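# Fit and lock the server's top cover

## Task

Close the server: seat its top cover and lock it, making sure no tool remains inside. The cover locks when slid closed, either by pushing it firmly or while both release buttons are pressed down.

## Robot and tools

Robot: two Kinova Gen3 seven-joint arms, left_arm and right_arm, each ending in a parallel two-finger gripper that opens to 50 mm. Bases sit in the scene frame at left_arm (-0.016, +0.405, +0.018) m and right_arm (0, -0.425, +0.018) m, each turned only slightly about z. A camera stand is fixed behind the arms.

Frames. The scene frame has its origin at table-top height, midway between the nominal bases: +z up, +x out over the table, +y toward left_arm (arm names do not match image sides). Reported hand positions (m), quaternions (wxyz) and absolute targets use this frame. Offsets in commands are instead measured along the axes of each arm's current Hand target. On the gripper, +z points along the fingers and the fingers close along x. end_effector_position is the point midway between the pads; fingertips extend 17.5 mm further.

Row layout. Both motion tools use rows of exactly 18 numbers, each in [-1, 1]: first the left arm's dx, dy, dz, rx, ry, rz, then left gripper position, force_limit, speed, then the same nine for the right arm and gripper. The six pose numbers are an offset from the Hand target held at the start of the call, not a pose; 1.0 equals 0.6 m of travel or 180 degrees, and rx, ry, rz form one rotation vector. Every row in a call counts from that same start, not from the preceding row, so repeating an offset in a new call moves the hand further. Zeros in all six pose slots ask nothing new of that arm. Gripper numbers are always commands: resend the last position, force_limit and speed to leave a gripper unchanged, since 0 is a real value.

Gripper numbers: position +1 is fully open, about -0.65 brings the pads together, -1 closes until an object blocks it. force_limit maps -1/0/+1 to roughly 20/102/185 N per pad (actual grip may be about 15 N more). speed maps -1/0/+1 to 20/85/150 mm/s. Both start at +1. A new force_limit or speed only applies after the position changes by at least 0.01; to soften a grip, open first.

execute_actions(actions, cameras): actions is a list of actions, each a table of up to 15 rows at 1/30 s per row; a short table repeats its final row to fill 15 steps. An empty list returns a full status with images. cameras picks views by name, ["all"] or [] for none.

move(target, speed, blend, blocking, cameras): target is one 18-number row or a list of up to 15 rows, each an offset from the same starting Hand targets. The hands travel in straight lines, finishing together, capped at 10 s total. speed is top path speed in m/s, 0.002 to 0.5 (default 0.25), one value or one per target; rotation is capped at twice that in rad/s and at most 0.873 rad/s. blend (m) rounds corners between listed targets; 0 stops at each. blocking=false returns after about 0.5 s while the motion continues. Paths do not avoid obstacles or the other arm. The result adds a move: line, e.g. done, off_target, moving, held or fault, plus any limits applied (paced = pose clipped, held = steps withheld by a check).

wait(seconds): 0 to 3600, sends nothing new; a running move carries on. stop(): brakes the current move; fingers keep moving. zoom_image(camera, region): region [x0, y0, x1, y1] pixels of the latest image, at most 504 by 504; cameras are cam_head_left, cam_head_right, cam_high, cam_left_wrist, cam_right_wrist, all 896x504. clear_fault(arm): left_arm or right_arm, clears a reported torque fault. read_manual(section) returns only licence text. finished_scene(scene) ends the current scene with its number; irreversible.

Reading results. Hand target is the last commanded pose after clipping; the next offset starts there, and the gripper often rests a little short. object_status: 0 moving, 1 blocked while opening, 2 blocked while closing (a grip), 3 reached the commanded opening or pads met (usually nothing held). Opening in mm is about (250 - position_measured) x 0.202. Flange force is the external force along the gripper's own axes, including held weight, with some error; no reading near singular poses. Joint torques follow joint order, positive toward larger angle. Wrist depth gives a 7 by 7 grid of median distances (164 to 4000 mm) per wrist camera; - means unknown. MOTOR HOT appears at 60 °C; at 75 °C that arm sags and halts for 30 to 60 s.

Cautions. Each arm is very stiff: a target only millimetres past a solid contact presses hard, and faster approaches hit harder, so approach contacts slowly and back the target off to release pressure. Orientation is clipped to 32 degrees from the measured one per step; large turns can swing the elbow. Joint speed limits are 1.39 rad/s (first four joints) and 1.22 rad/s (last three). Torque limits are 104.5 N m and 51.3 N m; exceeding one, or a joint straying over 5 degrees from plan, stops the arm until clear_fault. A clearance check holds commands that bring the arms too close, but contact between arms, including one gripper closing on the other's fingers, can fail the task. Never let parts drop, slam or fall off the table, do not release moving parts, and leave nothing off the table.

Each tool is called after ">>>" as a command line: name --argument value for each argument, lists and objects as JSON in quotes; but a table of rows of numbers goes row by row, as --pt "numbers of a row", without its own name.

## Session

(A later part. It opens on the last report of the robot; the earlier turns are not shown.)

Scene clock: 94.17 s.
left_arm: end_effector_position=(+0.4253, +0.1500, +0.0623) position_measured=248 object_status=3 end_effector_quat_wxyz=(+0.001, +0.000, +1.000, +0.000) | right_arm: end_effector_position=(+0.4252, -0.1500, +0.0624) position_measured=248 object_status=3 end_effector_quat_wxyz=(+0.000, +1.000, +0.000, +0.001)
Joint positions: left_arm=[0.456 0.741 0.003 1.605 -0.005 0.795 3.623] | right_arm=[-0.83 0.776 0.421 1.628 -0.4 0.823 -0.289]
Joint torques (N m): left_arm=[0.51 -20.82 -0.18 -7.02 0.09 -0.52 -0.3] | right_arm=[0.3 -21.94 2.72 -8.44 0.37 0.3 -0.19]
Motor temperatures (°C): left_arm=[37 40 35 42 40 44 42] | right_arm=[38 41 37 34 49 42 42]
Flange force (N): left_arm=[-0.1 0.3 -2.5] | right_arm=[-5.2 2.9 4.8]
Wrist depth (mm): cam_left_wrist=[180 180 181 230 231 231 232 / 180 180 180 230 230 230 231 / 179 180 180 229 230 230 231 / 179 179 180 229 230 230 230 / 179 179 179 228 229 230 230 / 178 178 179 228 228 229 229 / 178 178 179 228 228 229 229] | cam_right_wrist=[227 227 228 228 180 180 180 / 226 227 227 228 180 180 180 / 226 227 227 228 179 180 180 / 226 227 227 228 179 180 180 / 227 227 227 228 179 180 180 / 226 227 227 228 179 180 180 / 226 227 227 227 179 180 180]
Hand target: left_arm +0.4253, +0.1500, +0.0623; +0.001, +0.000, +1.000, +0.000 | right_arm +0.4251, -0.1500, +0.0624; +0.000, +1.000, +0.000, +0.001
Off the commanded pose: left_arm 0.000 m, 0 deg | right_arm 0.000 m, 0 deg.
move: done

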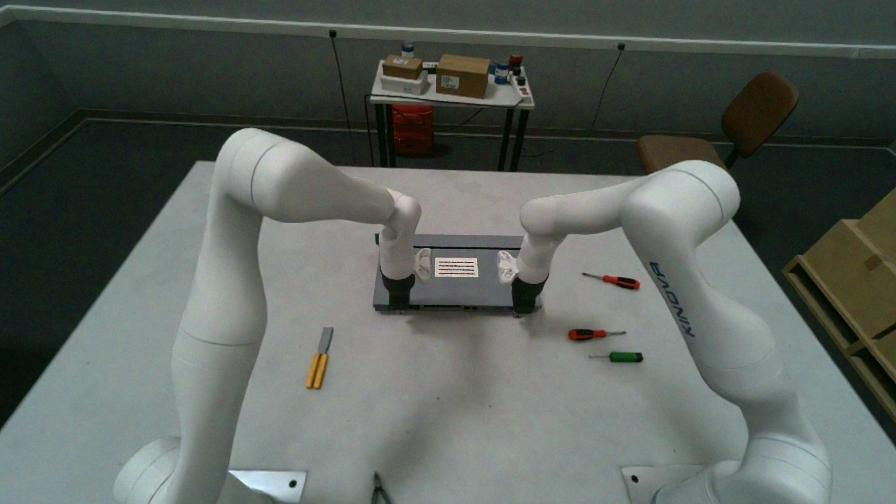

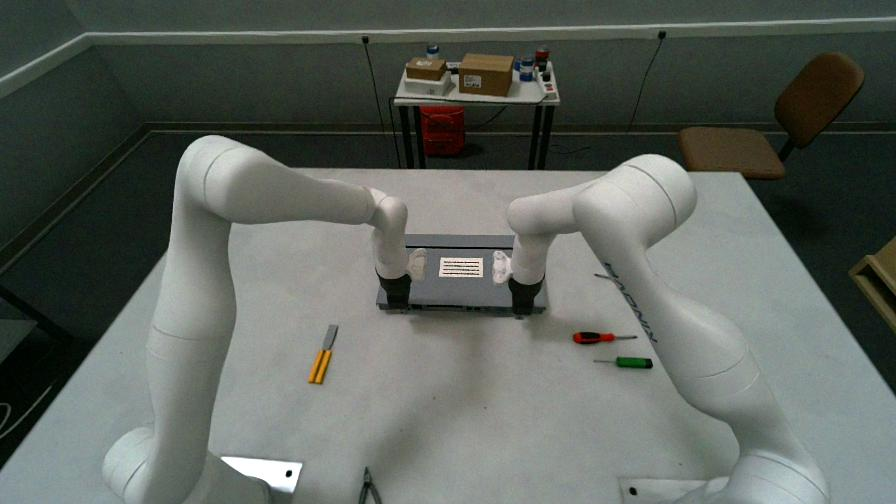

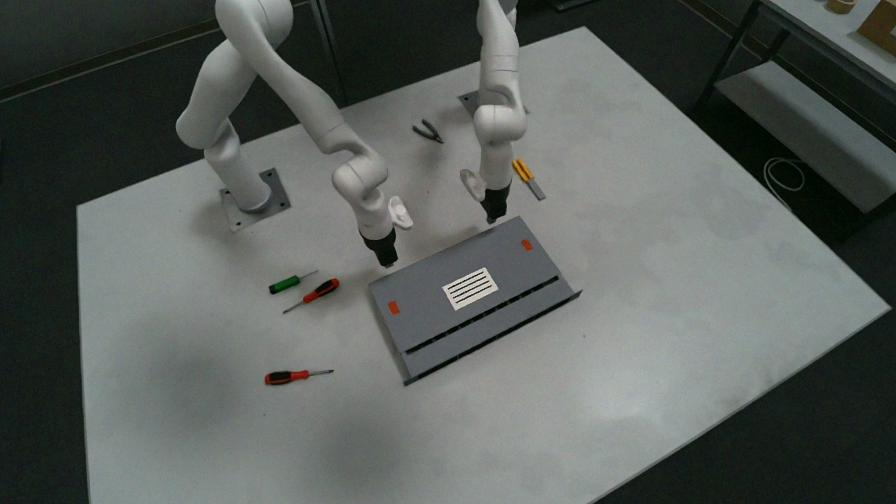

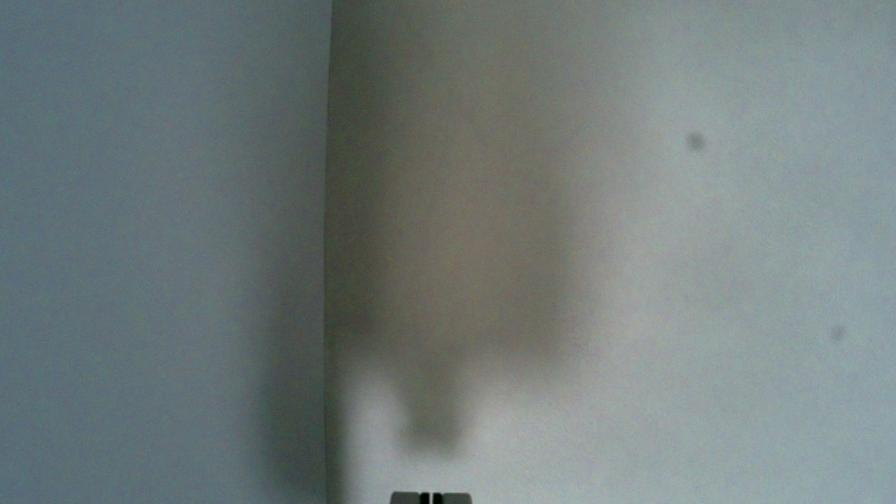

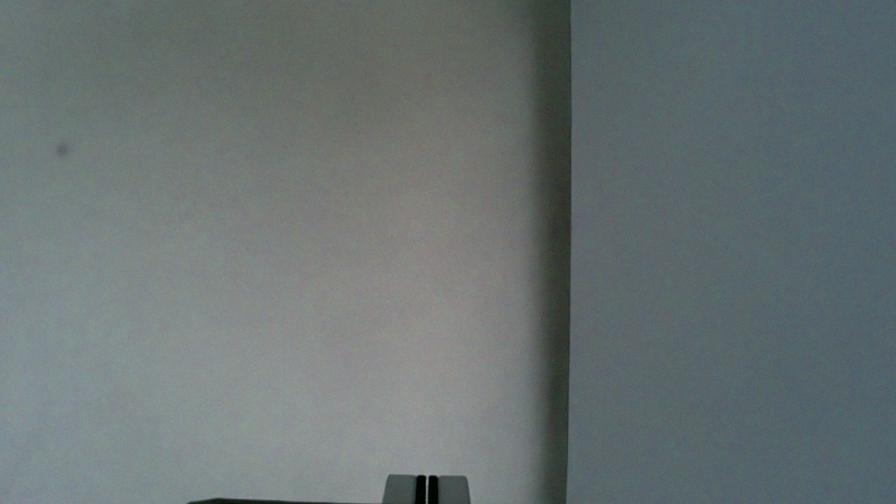

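>>> move --target '[-0.0183,0,0.0018,0,0,0,-0.64,0,0,0.03,0,0.0018,0,0,0,-0.64,0,0]' --speed 0.03 --cameras '["cam_left_wrist","cam_right_wrist"]'

Scene clock: 95.50 s.
left_arm: end_effector_position=(+0.4363, +0.1500, +0.0612) position_measured=248 object_status=3 end_effector_quat_wxyz=(+0.001, +0.000, +1.000, +0.000) | right_arm: end_effector_position=(+0.4431, -0.1500, +0.0613) position_measured=248 object_status=3 end_effector_quat_wxyz=(+0.000, +1.000, +0.000, +0.001)
Joint positions: left_arm=[0.446 0.759 0.004 1.568 -0.006 0.813 3.613] | right_arm=[-0.802 0.804 0.42 1.569 -0.4 0.854 -0.279]
Joint torques (N m): left_arm=[0.52 -21.13 -0.2 -6.96 0.05 -0.28 -0.29] | right_arm=[0.22 -22.4 2.8 -8.56 0.35 0.26 -0.18]
Flange force (N): left_arm=[-0.1 0.3 -2.2] | right_arm=[-5.2 3.0 4.3]
Wrist depth (mm): cam_left_wrist=[179 179 179 229 230 230 231 / 178 179 179 229 229 230 230 / 178 179 179 228 229 229 229 / 178 178 178 228 229 229 229 / 177 177 178 228 228 229 229 / 177 177 178 227 227 228 228 / 177 177 177 227 227 227 228] | cam_right_wrist=[225 226 227 227 178 179 179 / 226 226 227 227 178 179 179 / 225 226 226 227 178 178 179 / 226 226 226 227 178 179 179 / 225 226 227 226 178 179 179 / 225 226 226 227 178 179 179 / 225 226 226 178 178 178 179]
Hand target: left_arm +0.4363, +0.1500, +0.0612; +0.001, +0.000, +1.000, +0.000 | right_arm +0.4431, -0.1500, +0.0613; +0.000, +1.000, +0.000, +0.001
Off the commanded pose: left_arm 0.000 m, 0 deg | right_arm 0.000 m, 0 deg.
move: done

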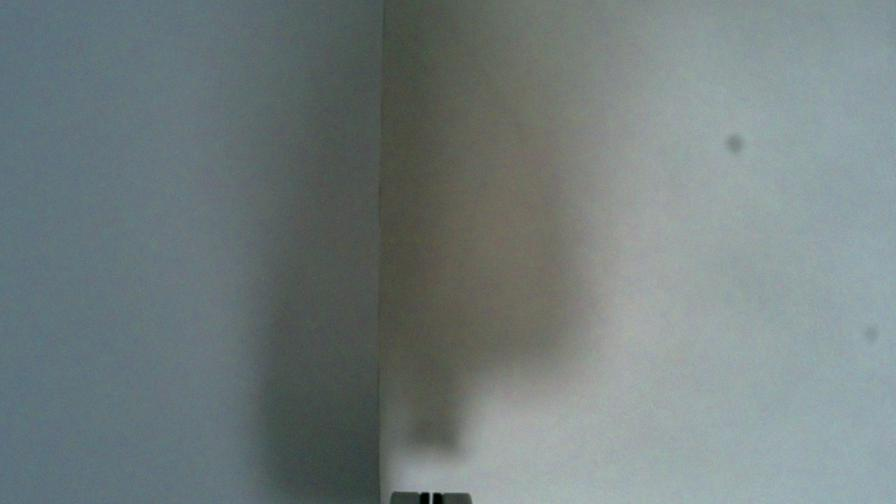

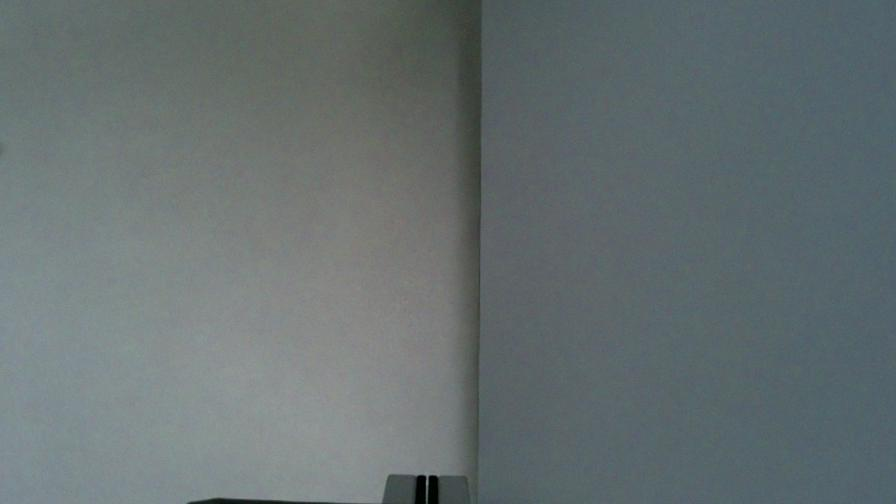

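>>> move --target '[-0.0083,0,0,0,0,0,-0.64,0,0,0.0083,0,0,0,0,0,-0.64,0,0]' --speed 0.02

>>> move --target '[-0.0067,0,0,0,0,0,-0.64,0,0,0.0067,0,0,0,0,0,-0.64,0,0]' --speed 0.02 --cameras '["cam_left_wrist","cam_right_wrist","cam_high"]'

Scene clock: 96.17 s.
left_arm: end_effector_position=(+0.4412, +0.1500, +0.0612) position_measured=248 object_status=3 end_effector_quat_wxyz=(+0.001, +0.000, +1.000, +0.000) | right_arm: end_effector_position=(+0.4481, -0.1500, +0.0613) position_measured=248 object_status=3 end_effector_quat_wxyz=(+0.000, +1.000, +0.000, +0.000)
Joint positions: left_arm=[0.441 0.767 0.005 1.551 -0.006 0.822 3.609] | right_arm=[-0.795 0.811 0.42 1.552 -0.399 0.863 -0.277]
Joint torques (N m): left_arm=[-1.27 -23.17 -2.06 -11.55 -0.82 -2.9 -0.41] | right_arm=[2.58 -24.71 5.91 -13.13 0.75 -2.78 -0.31]
Flange force (N): left_arm=[9.3 1.4 -2.1] | right_arm=[-15.3 4.2 5.5]
Wrist depth (mm): cam_left_wrist=[178 179 179 229 229 230 231 / 178 178 179 228 229 230 230 / 178 178 178 228 228 229 230 / 178 178 178 228 228 229 229 / 177 177 178 227 228 228 228 / 176 177 177 227 227 228 228 / 176 177 177 226 227 227 228] | cam_right_wrist=[225 226 227 227 178 178 178 / 225 225 226 227 178 178 178 / 225 226 226 226 178 178 178 / 225 226 226 226 178 178 178 / 225 226 226 226 177 178 178 / 225 225 226 226 178 178 178 / 225 226 225 177 177 178 178]
Hand target: left_arm +0.4413, +0.1500, +0.0612; +0.001, +0.000, +1.000, +0.000 | right_arm +0.4481, -0.1500, +0.0613; +0.000, +1.000, +0.000, +0.001
Off the commanded pose: left_arm 0.000 m, 0 deg | right_arm 0.000 m, 0 deg.
move: done

Scene clock: 96.67 s.
left_arm: end_effector_position=(+0.4453, +0.1500, +0.0612) position_measured=248 object_status=3 end_effector_quat_wxyz=(+0.001, +0.000, +1.000, +0.000) | right_arm: end_effector_position=(+0.4521, -0.1500, +0.0613) position_measured=248 object_status=3 end_effector_quat_wxyz=(+0.000, +1.000, +0.000, +0.001)
Joint positions: left_arm=[0.438 0.773 0.005 1.537 -0.007 0.83 3.606] | right_arm=[-0.789 0.817 0.42 1.539 -0.399 0.871 -0.275]
Joint torques (N m): left_arm=[-1.37 -23.52 -2.3 -11.54 -0.91 -2.73 -0.38] | right_arm=[2.79 -24.75 6.05 -12.77 0.89 -2.61 -0.3]
Flange force (N): left_arm=[9.2 1.2 -1.4] | right_arm=[-14.7 3.3 5.5]
Wrist depth (mm): cam_left_wrist=[179 179 179 229 230 229 230 / 178 178 179 229 229 230 230 / 178 178 178 228 228 229 230 / 177 178 178 228 228 228 229 / 177 177 178 227 228 228 228 / 177 177 177 227 227 228 228 / 176 177 177 226 227 227 227] | cam_right_wrist=[225 226 227 227 178 178 179 / 225 226 226 227 178 178 179 / 225 226 227 226 178 178 178 / 225 226 226 226 178 178 178 / 225 226 226 226 178 178 178 / 225 225 226 226 178 178 178 / 225 226 226 177 178 178 178]
Hand target: left_arm +0.4453, +0.1500, +0.0612; +0.001, +0.000, +1.000, +0.000 | right_arm +0.4521, -0.1500, +0.0613; +0.000, +1.000, +0.000, +0.001
Off the commanded pose: left_arm 0.000 m, 0 deg | right_arm 0.000 m, 0 deg.
move: done
Images, in order (width x height): cam_high 896x504, cam_left_wrist 896x504, cam_right_wrist 896x504.

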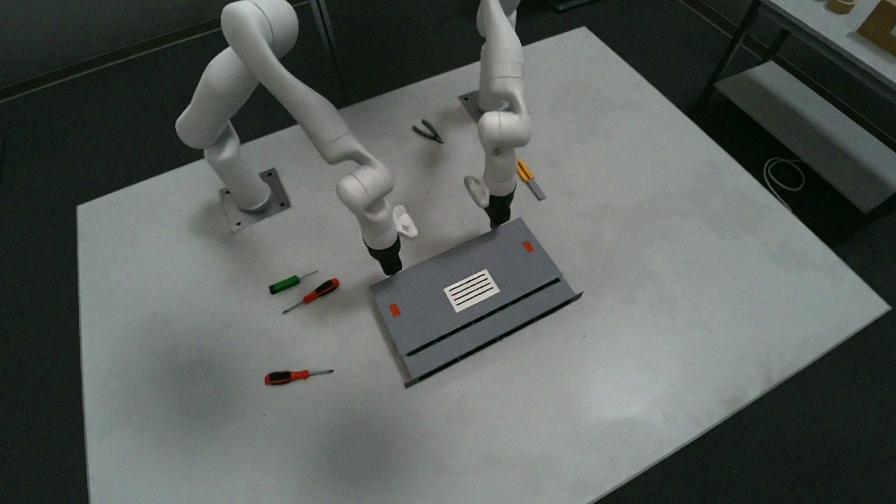

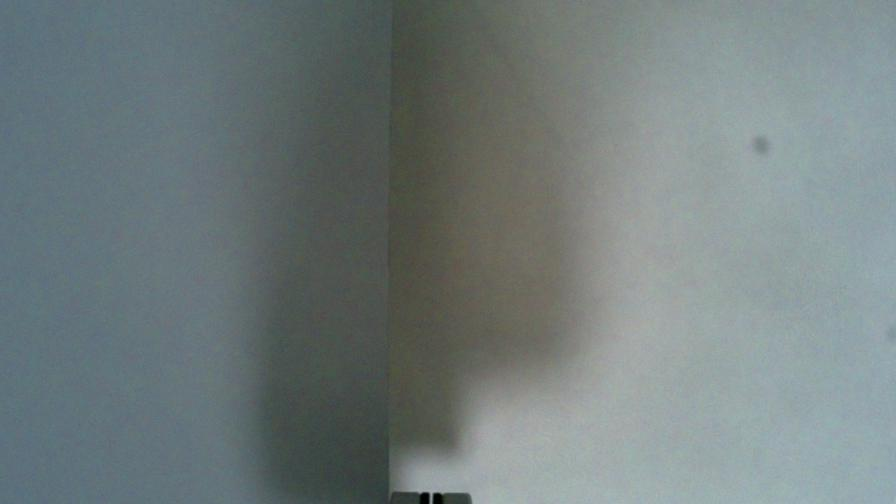

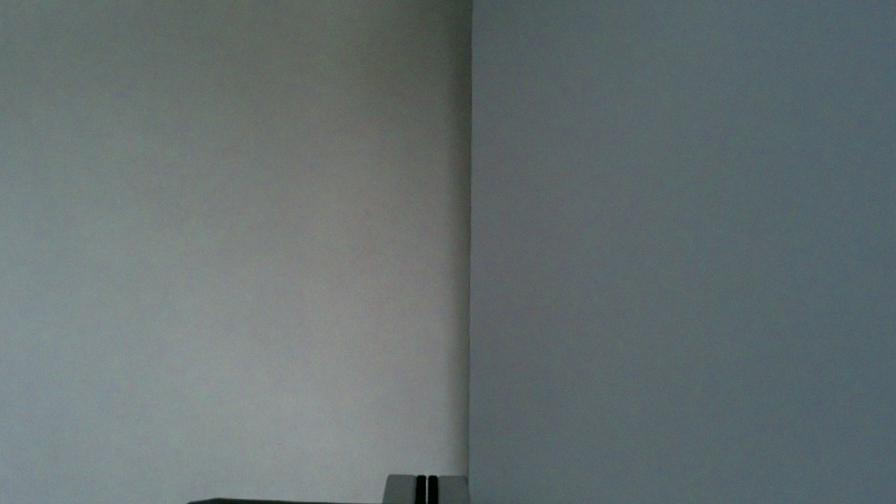

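>>> move --target '[-0.005,0,0,0,0,0,-0.64,0,0,0.005,0,0,0,0,0,-0.64,0,0]' --speed 0.015

>>> move --target '[-0.0033,0,0,0,0,0,-0.64,0,0,0.0033,0,0,0,0,0,-0.64,0,0]' --speed 0.015 --cameras '["all"]'

>>> zoom_image --camera "cam_high" --region '[370, 200, 600, 400]'

Scene clock: 97.30 s.
left_arm: end_effector_position=(+0.4483, +0.1500, +0.0612) position_measured=248 object_status=3 end_effector_quat_wxyz=(+0.001, +0.000, +1.000, +0.000) | right_arm: end_effector_position=(+0.4551, -0.1500, +0.0613) position_measured=248 object_status=3 end_effector_quat_wxyz=(+0.000, +1.000, +0.000, +0.001)
Joint positions: left_arm=[0.435 0.778 0.005 1.527 -0.007 0.836 3.604] | right_arm=[-0.784 0.822 0.42 1.529 -0.399 0.876 -0.274]
Joint torques (N m): left_arm=[-1.42 -23.44 -2.26 -11.88 -0.93 -3.05 -0.38] | right_arm=[2.76 -24.45 6.04 -12.92 0.86 -2.77 -0.29]
Flange force (N): left_arm=[10.0 1.5 -2.2] | right_arm=[-15.5 3.8 4.6]
Wrist depth (mm): cam_left_wrist=[178 178 179 229 229 230 231 / 178 178 179 229 229 229 230 / 178 178 179 228 228 229 230 / 177 178 178 228 228 229 229 / 177 177 178 227 228 228 228 / 177 177 177 227 227 228 228 / 176 177 177 226 227 227 228] | cam_right_wrist=[226 226 226 227 178 178 179 / 225 226 226 227 178 178 179 / 225 226 226 226 178 178 178 / 225 226 226 226 178 178 178 / 225 225 226 226 178 178 178 / 225 226 226 227 178 178 179 / 225 225 226 177 177 178 178]
Hand target: left_arm +0.4483, +0.1500, +0.0612; +0.001, +0.000, +1.000, +0.000 | right_arm +0.4551, -0.1500, +0.0613; +0.000, +1.000, +0.000, +0.001
Off the commanded pose: left_arm 0.000 m, 0 deg | right_arm 0.000 m, 0 deg.
move: done

Scene clock: 97.80 s.
left_arm: end_effector_position=(+0.4503, +0.1500, +0.0613) position_measured=248 object_status=3 end_effector_quat_wxyz=(+0.001, +0.000, +1.000, +0.000) | right_arm: end_effector_position=(+0.4571, -0.1500, +0.0613) position_measured=248 object_status=3 end_effector_quat_wxyz=(+0.000, +1.000, +0.000, +0.001)
Joint positions: left_arm=[0.433 0.781 0.005 1.52 -0.007 0.84 3.602] | right_arm=[-0.781 0.825 0.42 1.522 -0.398 0.88 -0.273]
Joint torques (N m): left_arm=[-1.86 -23.15 -2.73 -12.59 -1.13 -3.69 -0.42] | right_arm=[3.39 -24.09 6.61 -13.66 0.97 -3.59 -0.36]
Flange force (N): left_arm=[12.2 1.6 -3.8] | right_arm=[-18.0 4.1 2.9]
Wrist depth (mm): cam_left_wrist=[178 178 179 229 229 230 230 / 178 178 179 228 229 230 230 / 177 178 179 228 228 229 230 / 177 178 178 227 228 228 229 / 177 177 178 227 227 228 229 / 176 177 177 227 227 228 228 / 176 176 177 226 227 228 228] | cam_right_wrist=[226 226 227 226 178 178 179 / 226 226 226 226 178 178 179 / 225 226 226 227 178 178 178 / 225 226 226 226 178 178 179 / 225 225 226 226 178 178 178 / 225 225 226 226 178 178 178 / 225 226 227 177 178 178 178]
Hand target: left_arm +0.4503, +0.1500, +0.0613; +0.001, +0.000, +1.000, +0.000 | right_arm +0.4571, -0.1500, +0.0613; +0.000, +1.000, +0.000, +0.001
Off the commanded pose: left_arm 0.000 m, 0 deg | right_arm 0.000 m, 0 deg.
move: done

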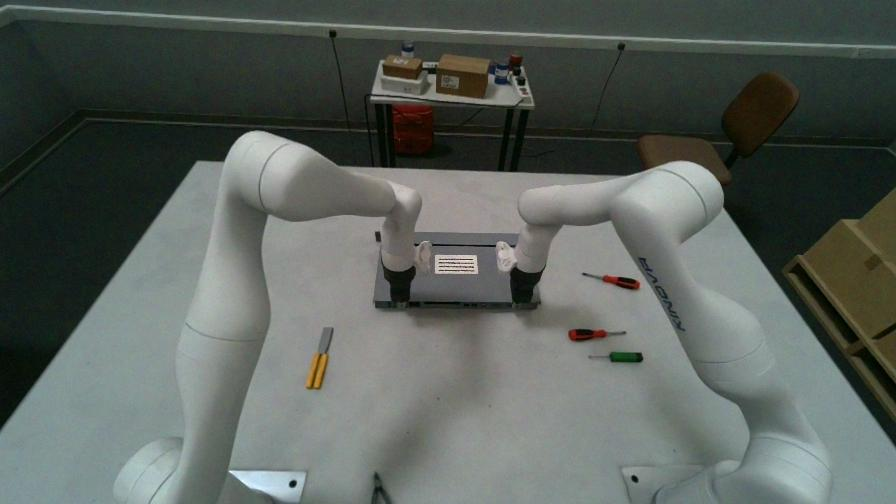

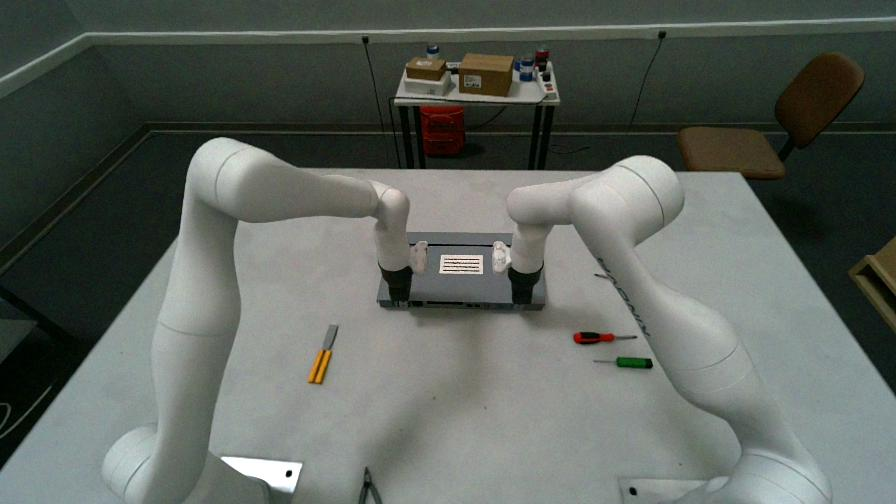

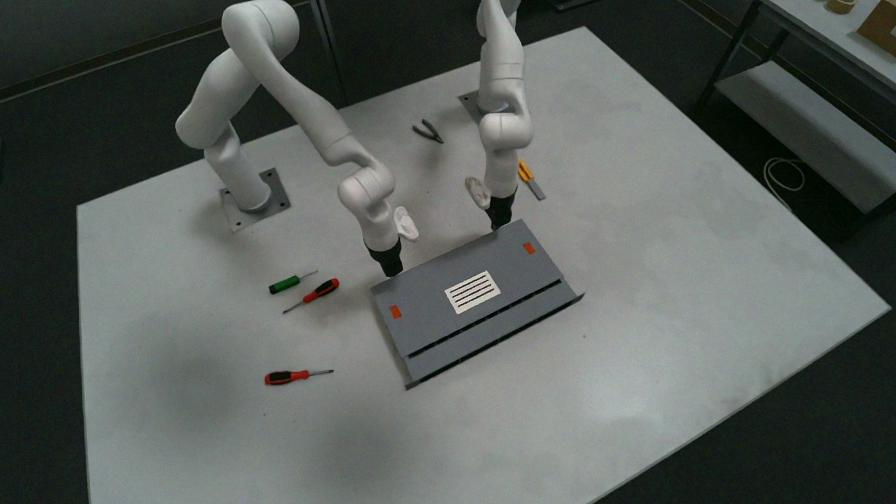

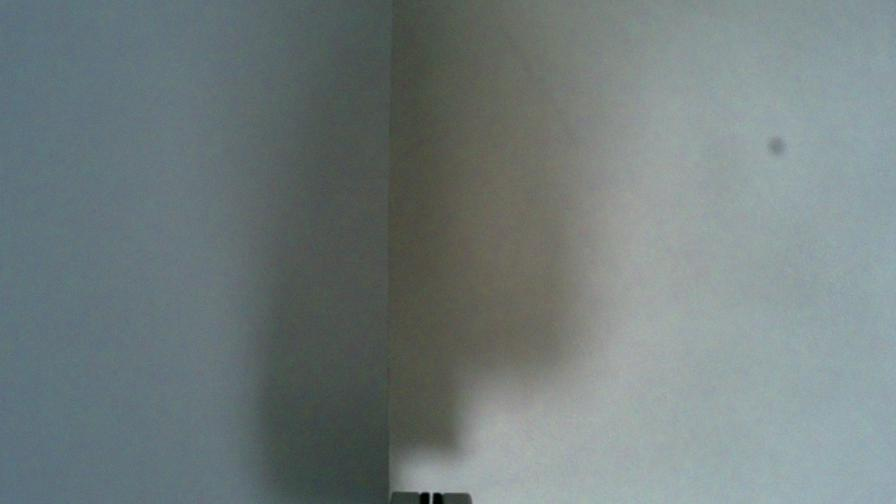

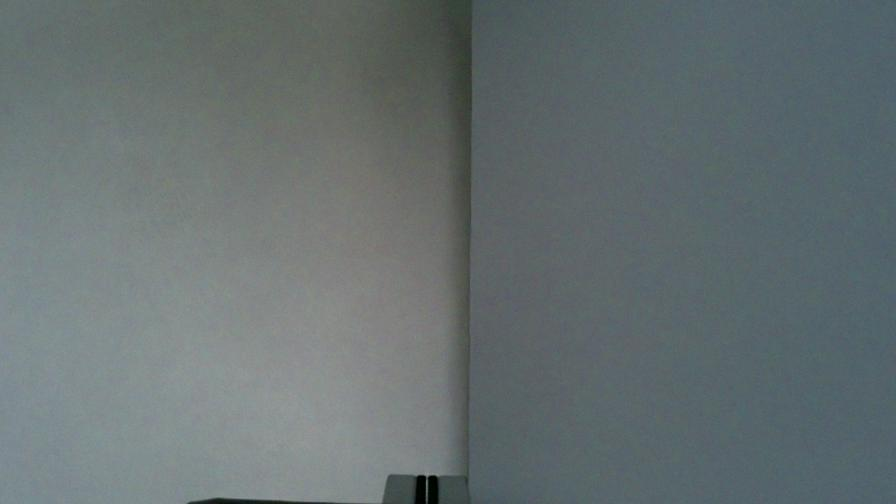

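Scaled by 2.191 from the camera's image (finer frame: 1280x720).

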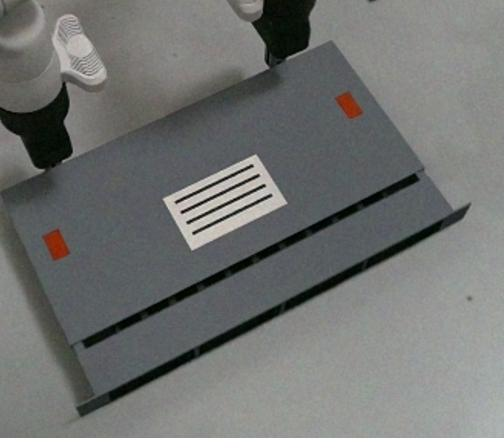

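>>> move --pt "0.025 0 0 0 0 0 -0.64 0 0 -0.025 0 0 0 0 0 -0.64 0 0" --pt "0.025 0 -0.14 0 0 -0.1 -0.64 0 0 -0.025 0 -0.14 0 0 0.1 -0.64 0 0" --pt "-0.1628 0.0833 -0.1478 0 0 -0.5 -0.64 0 0 0.1598 0.06 -0.1478 0 0 0.5 -0.64 0 0" --speed '[0.05,0.2,0.2]' --blend '[0.0,0.03,0]' --cameras '["cam_left_wrist","cam_right_wrist","cam_high"]'

Scene clock: 105.53 s.
left_arm: end_effector_position=(+0.5478, +0.2000, +0.1501) position_measured=248 object_status=3 end_effector_quat_wxyz=(-0.001, +0.707, -0.707, +0.000) | right_arm: end_effector_position=(+0.5529, -0.1859, +0.1501) position_measured=248 object_status=3 end_effector_quat_wxyz=(+0.000, +0.707, -0.707, +0.000)
Joint positions: left_arm=[0.461 0.833 -0.367 1.113 0.283 1.241 4.845] | right_arm=[-0.75 0.942 0.825 1.128 -0.659 1.323 -1.615]
Joint torques (N m): left_arm=[0.51 -23.94 -2.67 -8.83 0.03 -0.32 -0.25] | right_arm=[0.27 -24.89 5.25 -9.38 0.39 0.28 -0.23]
Flange force (N): left_arm=[-0.2 0.0 -1.7] | right_arm=[3.4 8.3 5.7]
Wrist depth (mm): cam_left_wrist=[317 318 318 271 272 273 274 / 316 317 317 268 269 272 273 / 315 316 316 268 269 270 269 / 314 315 316 267 268 269 269 / 315 315 315 267 267 268 268 / 313 313 314 266 267 267 267 / 312 314 313 266 266 267 267] | cam_right_wrist=[268 268 269 270 316 318 318 / 265 265 266 266 317 317 318 / 265 265 266 266 316 317 318 / 265 265 266 267 316 316 318 / 264 266 266 266 315 317 318 / 264 265 265 266 316 317 317 / 264 265 266 266 316 317 317]
Hand target: left_arm +0.5478, +0.2000, +0.1501; -0.001, +0.707, -0.707, +0.000 | right_arm +0.5529, -0.1859, +0.1501; +0.000, +0.707, -0.707, +0.000
Off the commanded pose: left_arm 0.000 m, 0 deg | right_arm 0.000 m, 0 deg.
move: done
Images, in order (width x height): cam_high 896x504, cam_left_wrist 896x504, cam_right_wrist 896x504.

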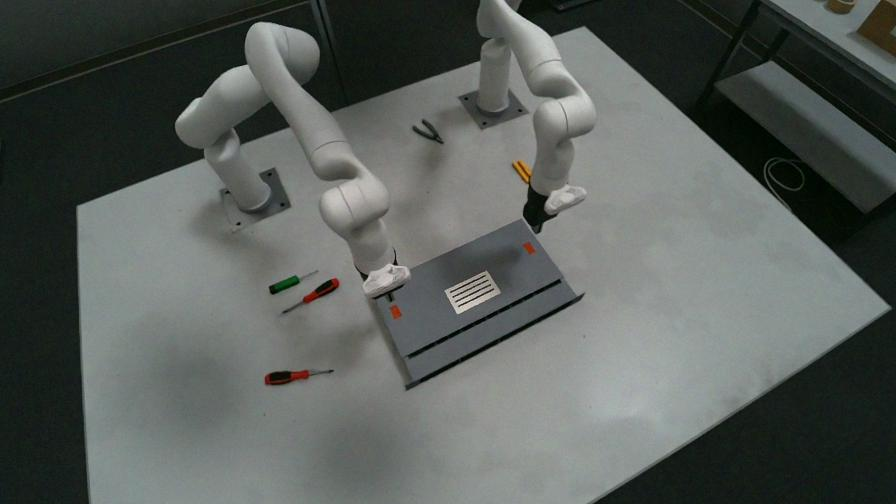

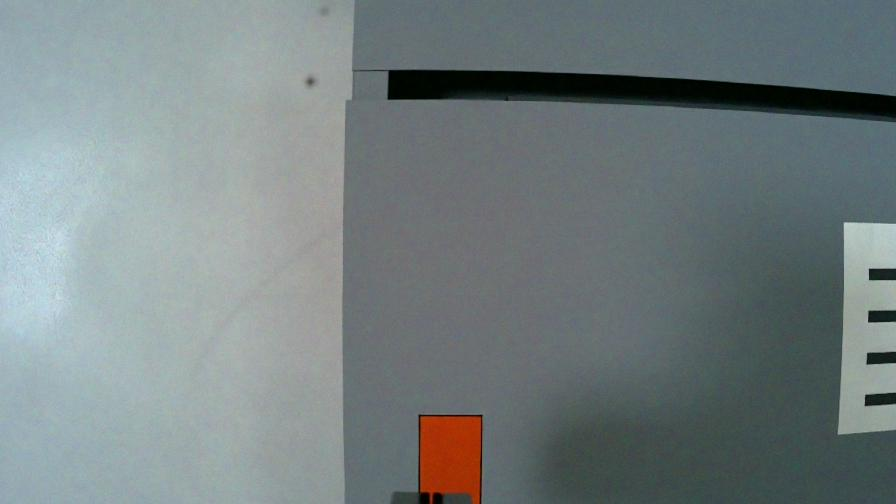

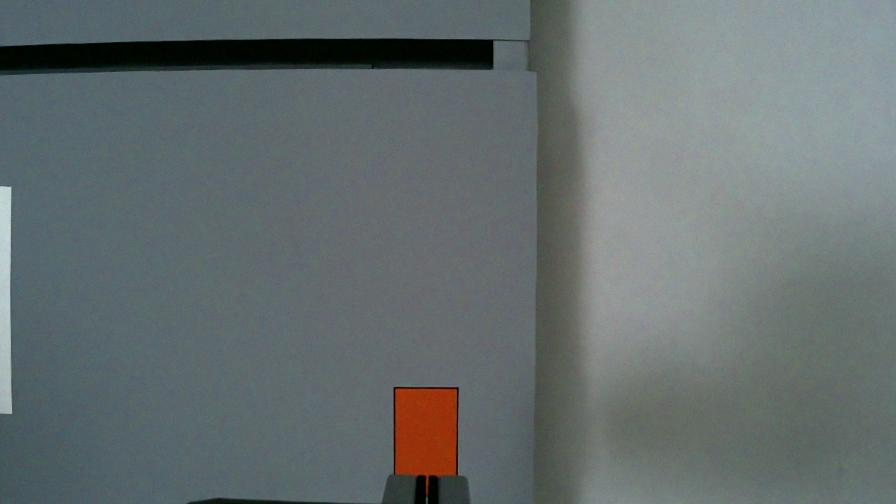

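>>> move --target '[0.0083,0.0208,0.0833,0,0,0,-0.64,0,0,-0.003,0.0067,0.0833,0,0,0,-0.64,0,0]' --speed 0.1 --cameras '["cam_left_wrist","cam_right_wrist"]'

Scene clock: 106.77 s.
left_arm: end_effector_position=(+0.5354, +0.1951, +0.1002) position_measured=248 object_status=3 end_effector_quat_wxyz=(-0.001, +0.707, -0.707, +0.000) | right_arm: end_effector_position=(+0.5490, -0.1841, +0.1001) position_measured=248 object_status=3 end_effector_quat_wxyz=(+0.000, +0.707, -0.707, +0.000)
Joint positions: left_arm=[0.482 0.865 -0.359 1.224 0.302 1.103 4.835] | right_arm=[-0.76 0.991 0.798 1.206 -0.694 1.212 -1.584]
Joint torques (N m): left_arm=[0.54 -23.83 -2.82 -8.41 0.05 -0.27 -0.3] | right_arm=[0.29 -25.08 5.51 -8.91 0.37 0.26 -0.19]
Flange force (N): left_arm=[-0.4 0.5 -1.4] | right_arm=[3.1 7.8 4.9]
Wrist depth (mm): cam_left_wrist=[267 267 218 219 219 219 266 / 266 267 218 218 219 219 220 / 266 266 217 218 218 219 219 / 265 266 217 217 218 218 219 / 264 265 216 217 218 218 218 / 264 264 216 217 217 217 218 / 263 264 216 216 216 217 217] | cam_right_wrist=[215 216 216 217 266 267 268 / 215 216 216 217 266 267 268 / 215 215 216 216 266 267 267 / 215 215 216 216 267 267 267 / 215 215 216 216 266 267 268 / 214 215 216 216 266 266 267 / 215 215 216 216 266 267 267]
Hand target: left_arm +0.5354, +0.1951, +0.1001; -0.001, +0.707, -0.707, +0.000 | right_arm +0.5490, -0.1841, +0.1001; +0.000, +0.707, -0.707, +0.000
Off the commanded pose: left_arm 0.000 m, 0 deg | right_arm 0.000 m, 0 deg.
move: done

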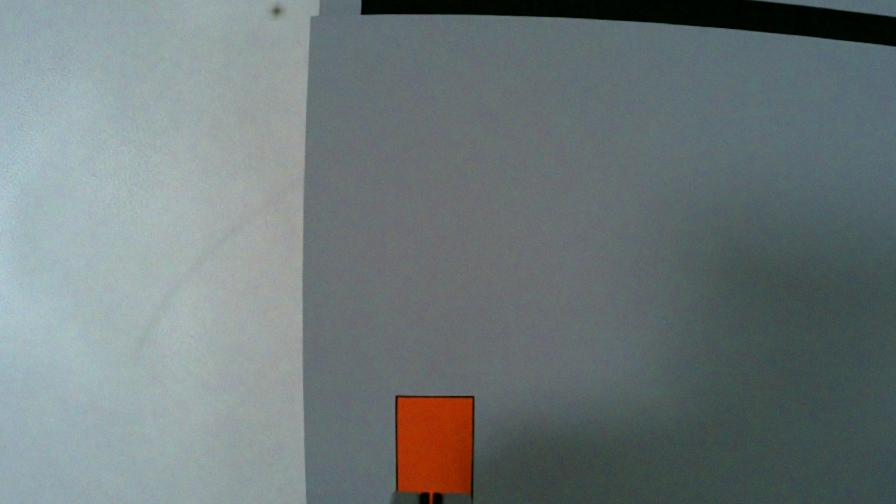

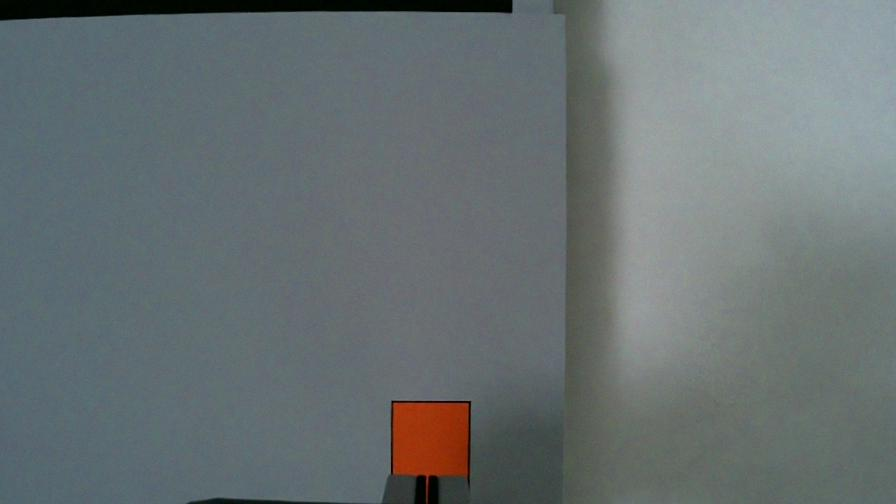

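>>> move --target '[0.0016,-0.0125,0.052,0,0,0,-0.64,0,0,0,-0.0042,0.0518,0,0,0,-0.64,0,0]' --speed 0.06 --cameras '["cam_left_wrist","cam_right_wrist","cam_high"]'

>>> zoom_image --camera "cam_high" --region '[340, 180, 600, 400]'

Scene clock: 108.10 s.
left_arm: end_effector_position=(+0.5429, +0.1941, +0.0690) position_measured=248 object_status=3 end_effector_quat_wxyz=(-0.001, +0.707, -0.707, +0.000) | right_arm: end_effector_position=(+0.5515, -0.1841, +0.0691) position_measured=248 object_status=3 end_effector_quat_wxyz=(+0.000, +0.707, -0.707, +0.000)
Joint positions: left_arm=[0.472 0.92 -0.349 1.217 0.316 1.056 4.827] | right_arm=[-0.752 1.033 0.778 1.222 -0.718 1.157 -1.568]
Joint torques (N m): left_arm=[0.47 -23.97 -2.83 -8.07 0.06 -0.24 -0.29] | right_arm=[0.29 -25.27 5.79 -8.65 0.39 0.39 -0.21]
Flange force (N): left_arm=[-0.5 1.0 -2.0] | right_arm=[3.5 8.4 4.8]
Wrist depth (mm): cam_left_wrist=[235 236 187 187 188 188 234 / 235 235 187 187 187 187 188 / 235 235 186 187 187 187 187 / 234 235 186 186 186 187 187 / 233 234 185 186 186 186 187 / 233 234 185 185 186 186 186 / 232 233 185 185 185 185 186] | cam_right_wrist=[184 185 185 186 186 236 236 / 184 185 185 185 186 236 236 / 184 185 185 185 186 236 236 / 184 185 185 185 186 235 236 / 184 184 185 185 185 236 236 / 184 184 185 185 185 235 236 / 184 185 185 185 185 235 236]
Hand target: left_arm +0.5429, +0.1942, +0.0689; -0.001, +0.707, -0.707, +0.000 | right_arm +0.5515, -0.1841, +0.0690; +0.000, +0.707, -0.707, +0.000
Off the commanded pose: left_arm 0.000 m, 0 deg | right_arm 0.000 m, 0 deg.
move: done
Images, in order (width x height): cam_high 896x504, cam_left_wrist 896x504, cam_right_wrist 896x504.

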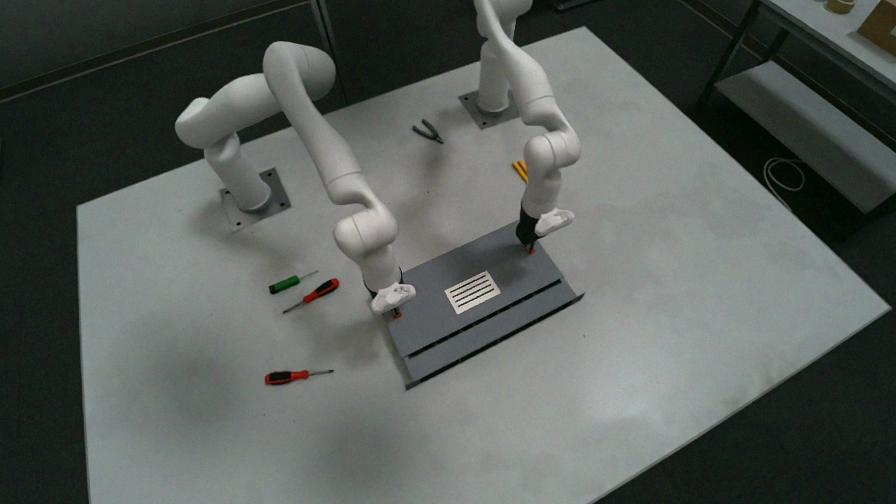

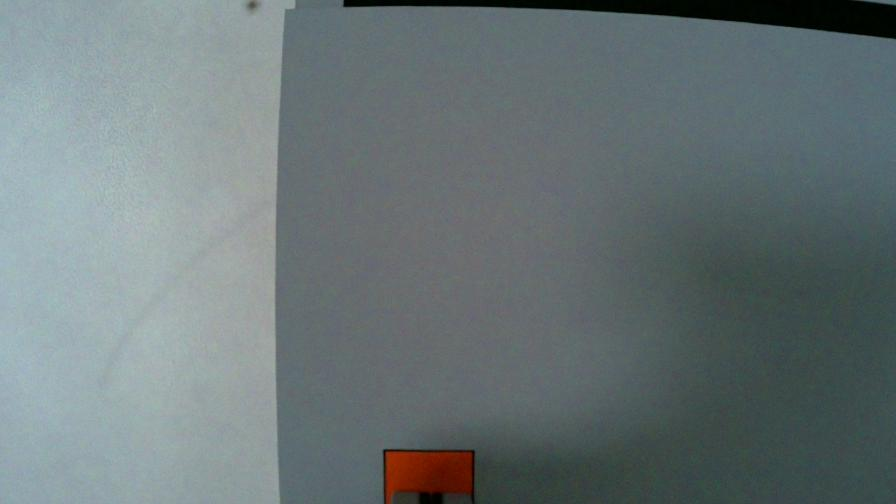

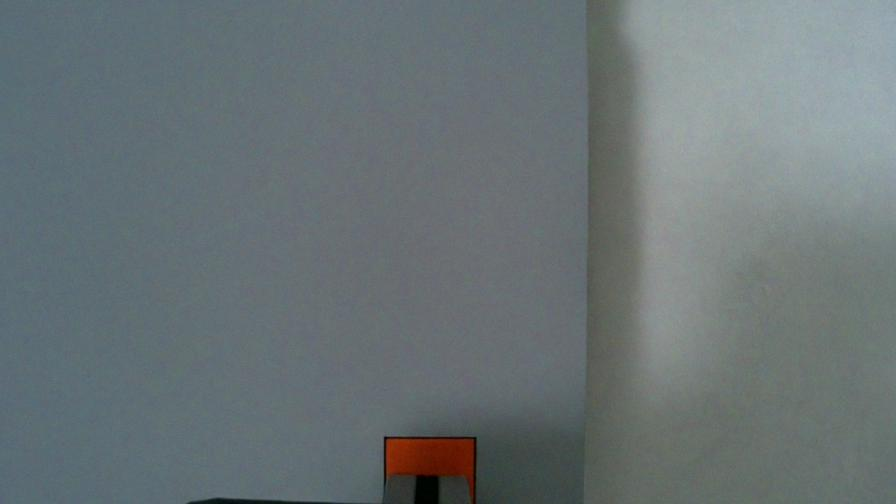

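Scaled by 1.938 from the camera's image (finer frame: 1280x720).

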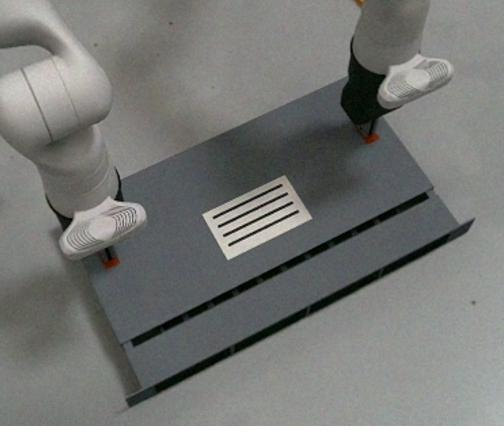

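>>> move --pt "-0.001 0 0 0 0 0 -0.64 0 0 0.001 0 0 0 0 0 -0.64 0 0" --pt "-0.001 0 0.0085 0 0 0 -0.64 0 0 0.001 0 0.0085 0 0 0 -0.64 0 0" --speed 0.015

Scene clock: 109.00 s.
left_arm: end_effector_position=(+0.5429, +0.1948, +0.0639) position_measured=248 object_status=3 end_effector_quat_wxyz=(-0.001, +0.707, -0.707, +0.000) | right_arm: end_effector_position=(+0.5515, -0.1847, +0.0640) position_measured=248 object_status=3 end_effector_quat_wxyz=(+0.000, +0.707, -0.707, +0.000)
Joint positions: left_arm=[0.471 0.926 -0.347 1.222 0.319 1.045 4.824] | right_arm=[-0.751 1.039 0.774 1.227 -0.722 1.147 -1.564]
Joint torques (N m): left_arm=[0.37 -19.59 -2.41 -6.39 0 -0.78 -0.28] | right_arm=[0.4 -20.75 4.09 -7.32 0.18 -0.38 -0.25]
Flange force (N): left_arm=[-0.4 1.1 -10.3] | right_arm=[3.7 9.2 -4.8]
Wrist depth (mm): cam_left_wrist=[231 231 182 183 183 184 203 / 231 231 182 183 183 183 184 / 230 230 182 182 182 183 183 / 229 230 181 182 182 182 183 / 229 229 181 181 182 182 183 / 228 229 181 181 181 182 182 / 228 229 180 181 181 181 181] | cam_right_wrist=[180 180 180 181 181 231 232 / 180 180 180 181 181 231 231 / 179 180 180 181 181 230 232 / 179 180 180 180 181 230 232 / 179 180 180 180 181 231 231 / 179 179 180 180 181 230 231 / 179 180 180 180 181 230 231]
Hand target: left_arm +0.5429, +0.1948, +0.0638; -0.001, +0.707, -0.707, +0.000 | right_arm +0.5515, -0.1847, +0.0639; +0.000, +0.707, -0.707, +0.000
Off the commanded pose: left_arm 0.000 m, 0 deg | right_arm 0.000 m, 0 deg.
move: done

>>> move --pt "0 0 0.0033 0 0 0 -0.64 0 0 0 0 0.0033 0 0 0 -0.64 0 0" --speed 0.015 --cameras '["cam_left_wrist","cam_right_wrist"]'

Scene clock: 109.63 s.
left_arm: end_effector_position=(+0.5429, +0.1948, +0.0619) position_measured=248 object_status=3 end_effector_quat_wxyz=(-0.001, +0.707, -0.707, +0.000) | right_arm: end_effector_position=(+0.5515, -0.1847, +0.0620) position_measured=248 object_status=3 end_effector_quat_wxyz=(+0.000, +0.707, -0.707, +0.000)
Joint positions: left_arm=[0.471 0.929 -0.347 1.224 0.319 1.041 4.824] | right_arm=[-0.75 1.042 0.773 1.229 -0.723 1.144 -1.562]
Joint torques (N m): left_arm=[0.4 -18.31 -2.26 -6.27 0.1 -1.05 -0.27] | right_arm=[0.45 -19.41 3.74 -7.09 0.11 -0.57 -0.21]
Flange force (N): left_arm=[-1.0 2.4 -12.7] | right_arm=[3.9 10.2 -7.4]
Wrist depth (mm): cam_left_wrist=[229 229 180 181 181 182 182 / 228 229 180 180 181 181 182 / 228 228 180 180 180 181 181 / 227 228 179 180 180 180 181 / 227 228 179 179 180 180 180 / 227 227 179 179 179 180 180 / 226 227 178 179 179 179 180] | cam_right_wrist=[178 178 178 179 179 229 230 / 178 178 178 179 179 229 229 / 178 178 178 179 179 229 229 / 178 178 178 179 179 229 230 / 178 178 178 178 179 229 229 / 177 177 178 179 179 229 229 / 177 178 178 179 179 228 229]
Hand target: left_arm +0.5429, +0.1948, +0.0619; -0.001, +0.707, -0.707, +0.000 | right_arm +0.5515, -0.1847, +0.0620; +0.000, +0.707, -0.707, +0.000
Off the commanded pose: left_arm 0.000 m, 0 deg | right_arm 0.000 m, 0 deg.
move: done

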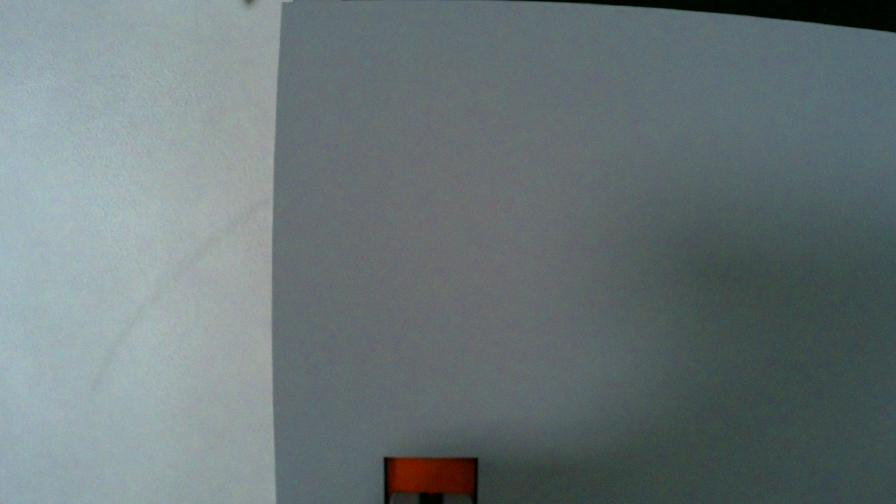

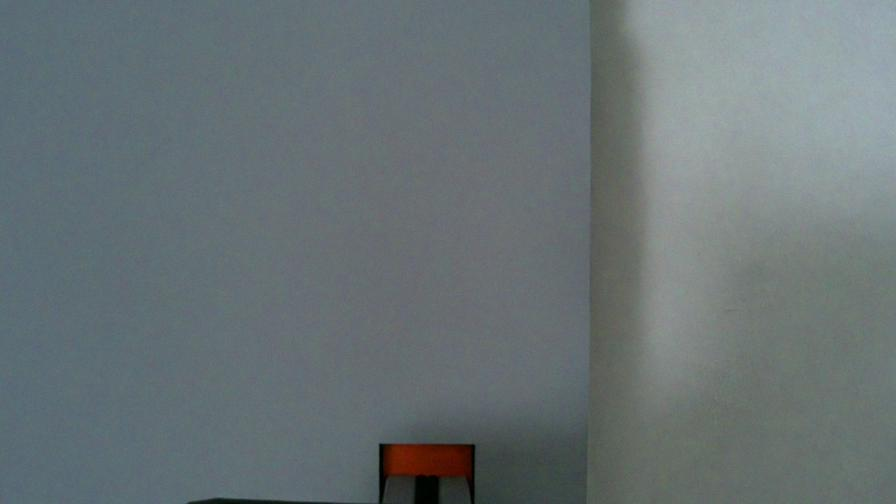

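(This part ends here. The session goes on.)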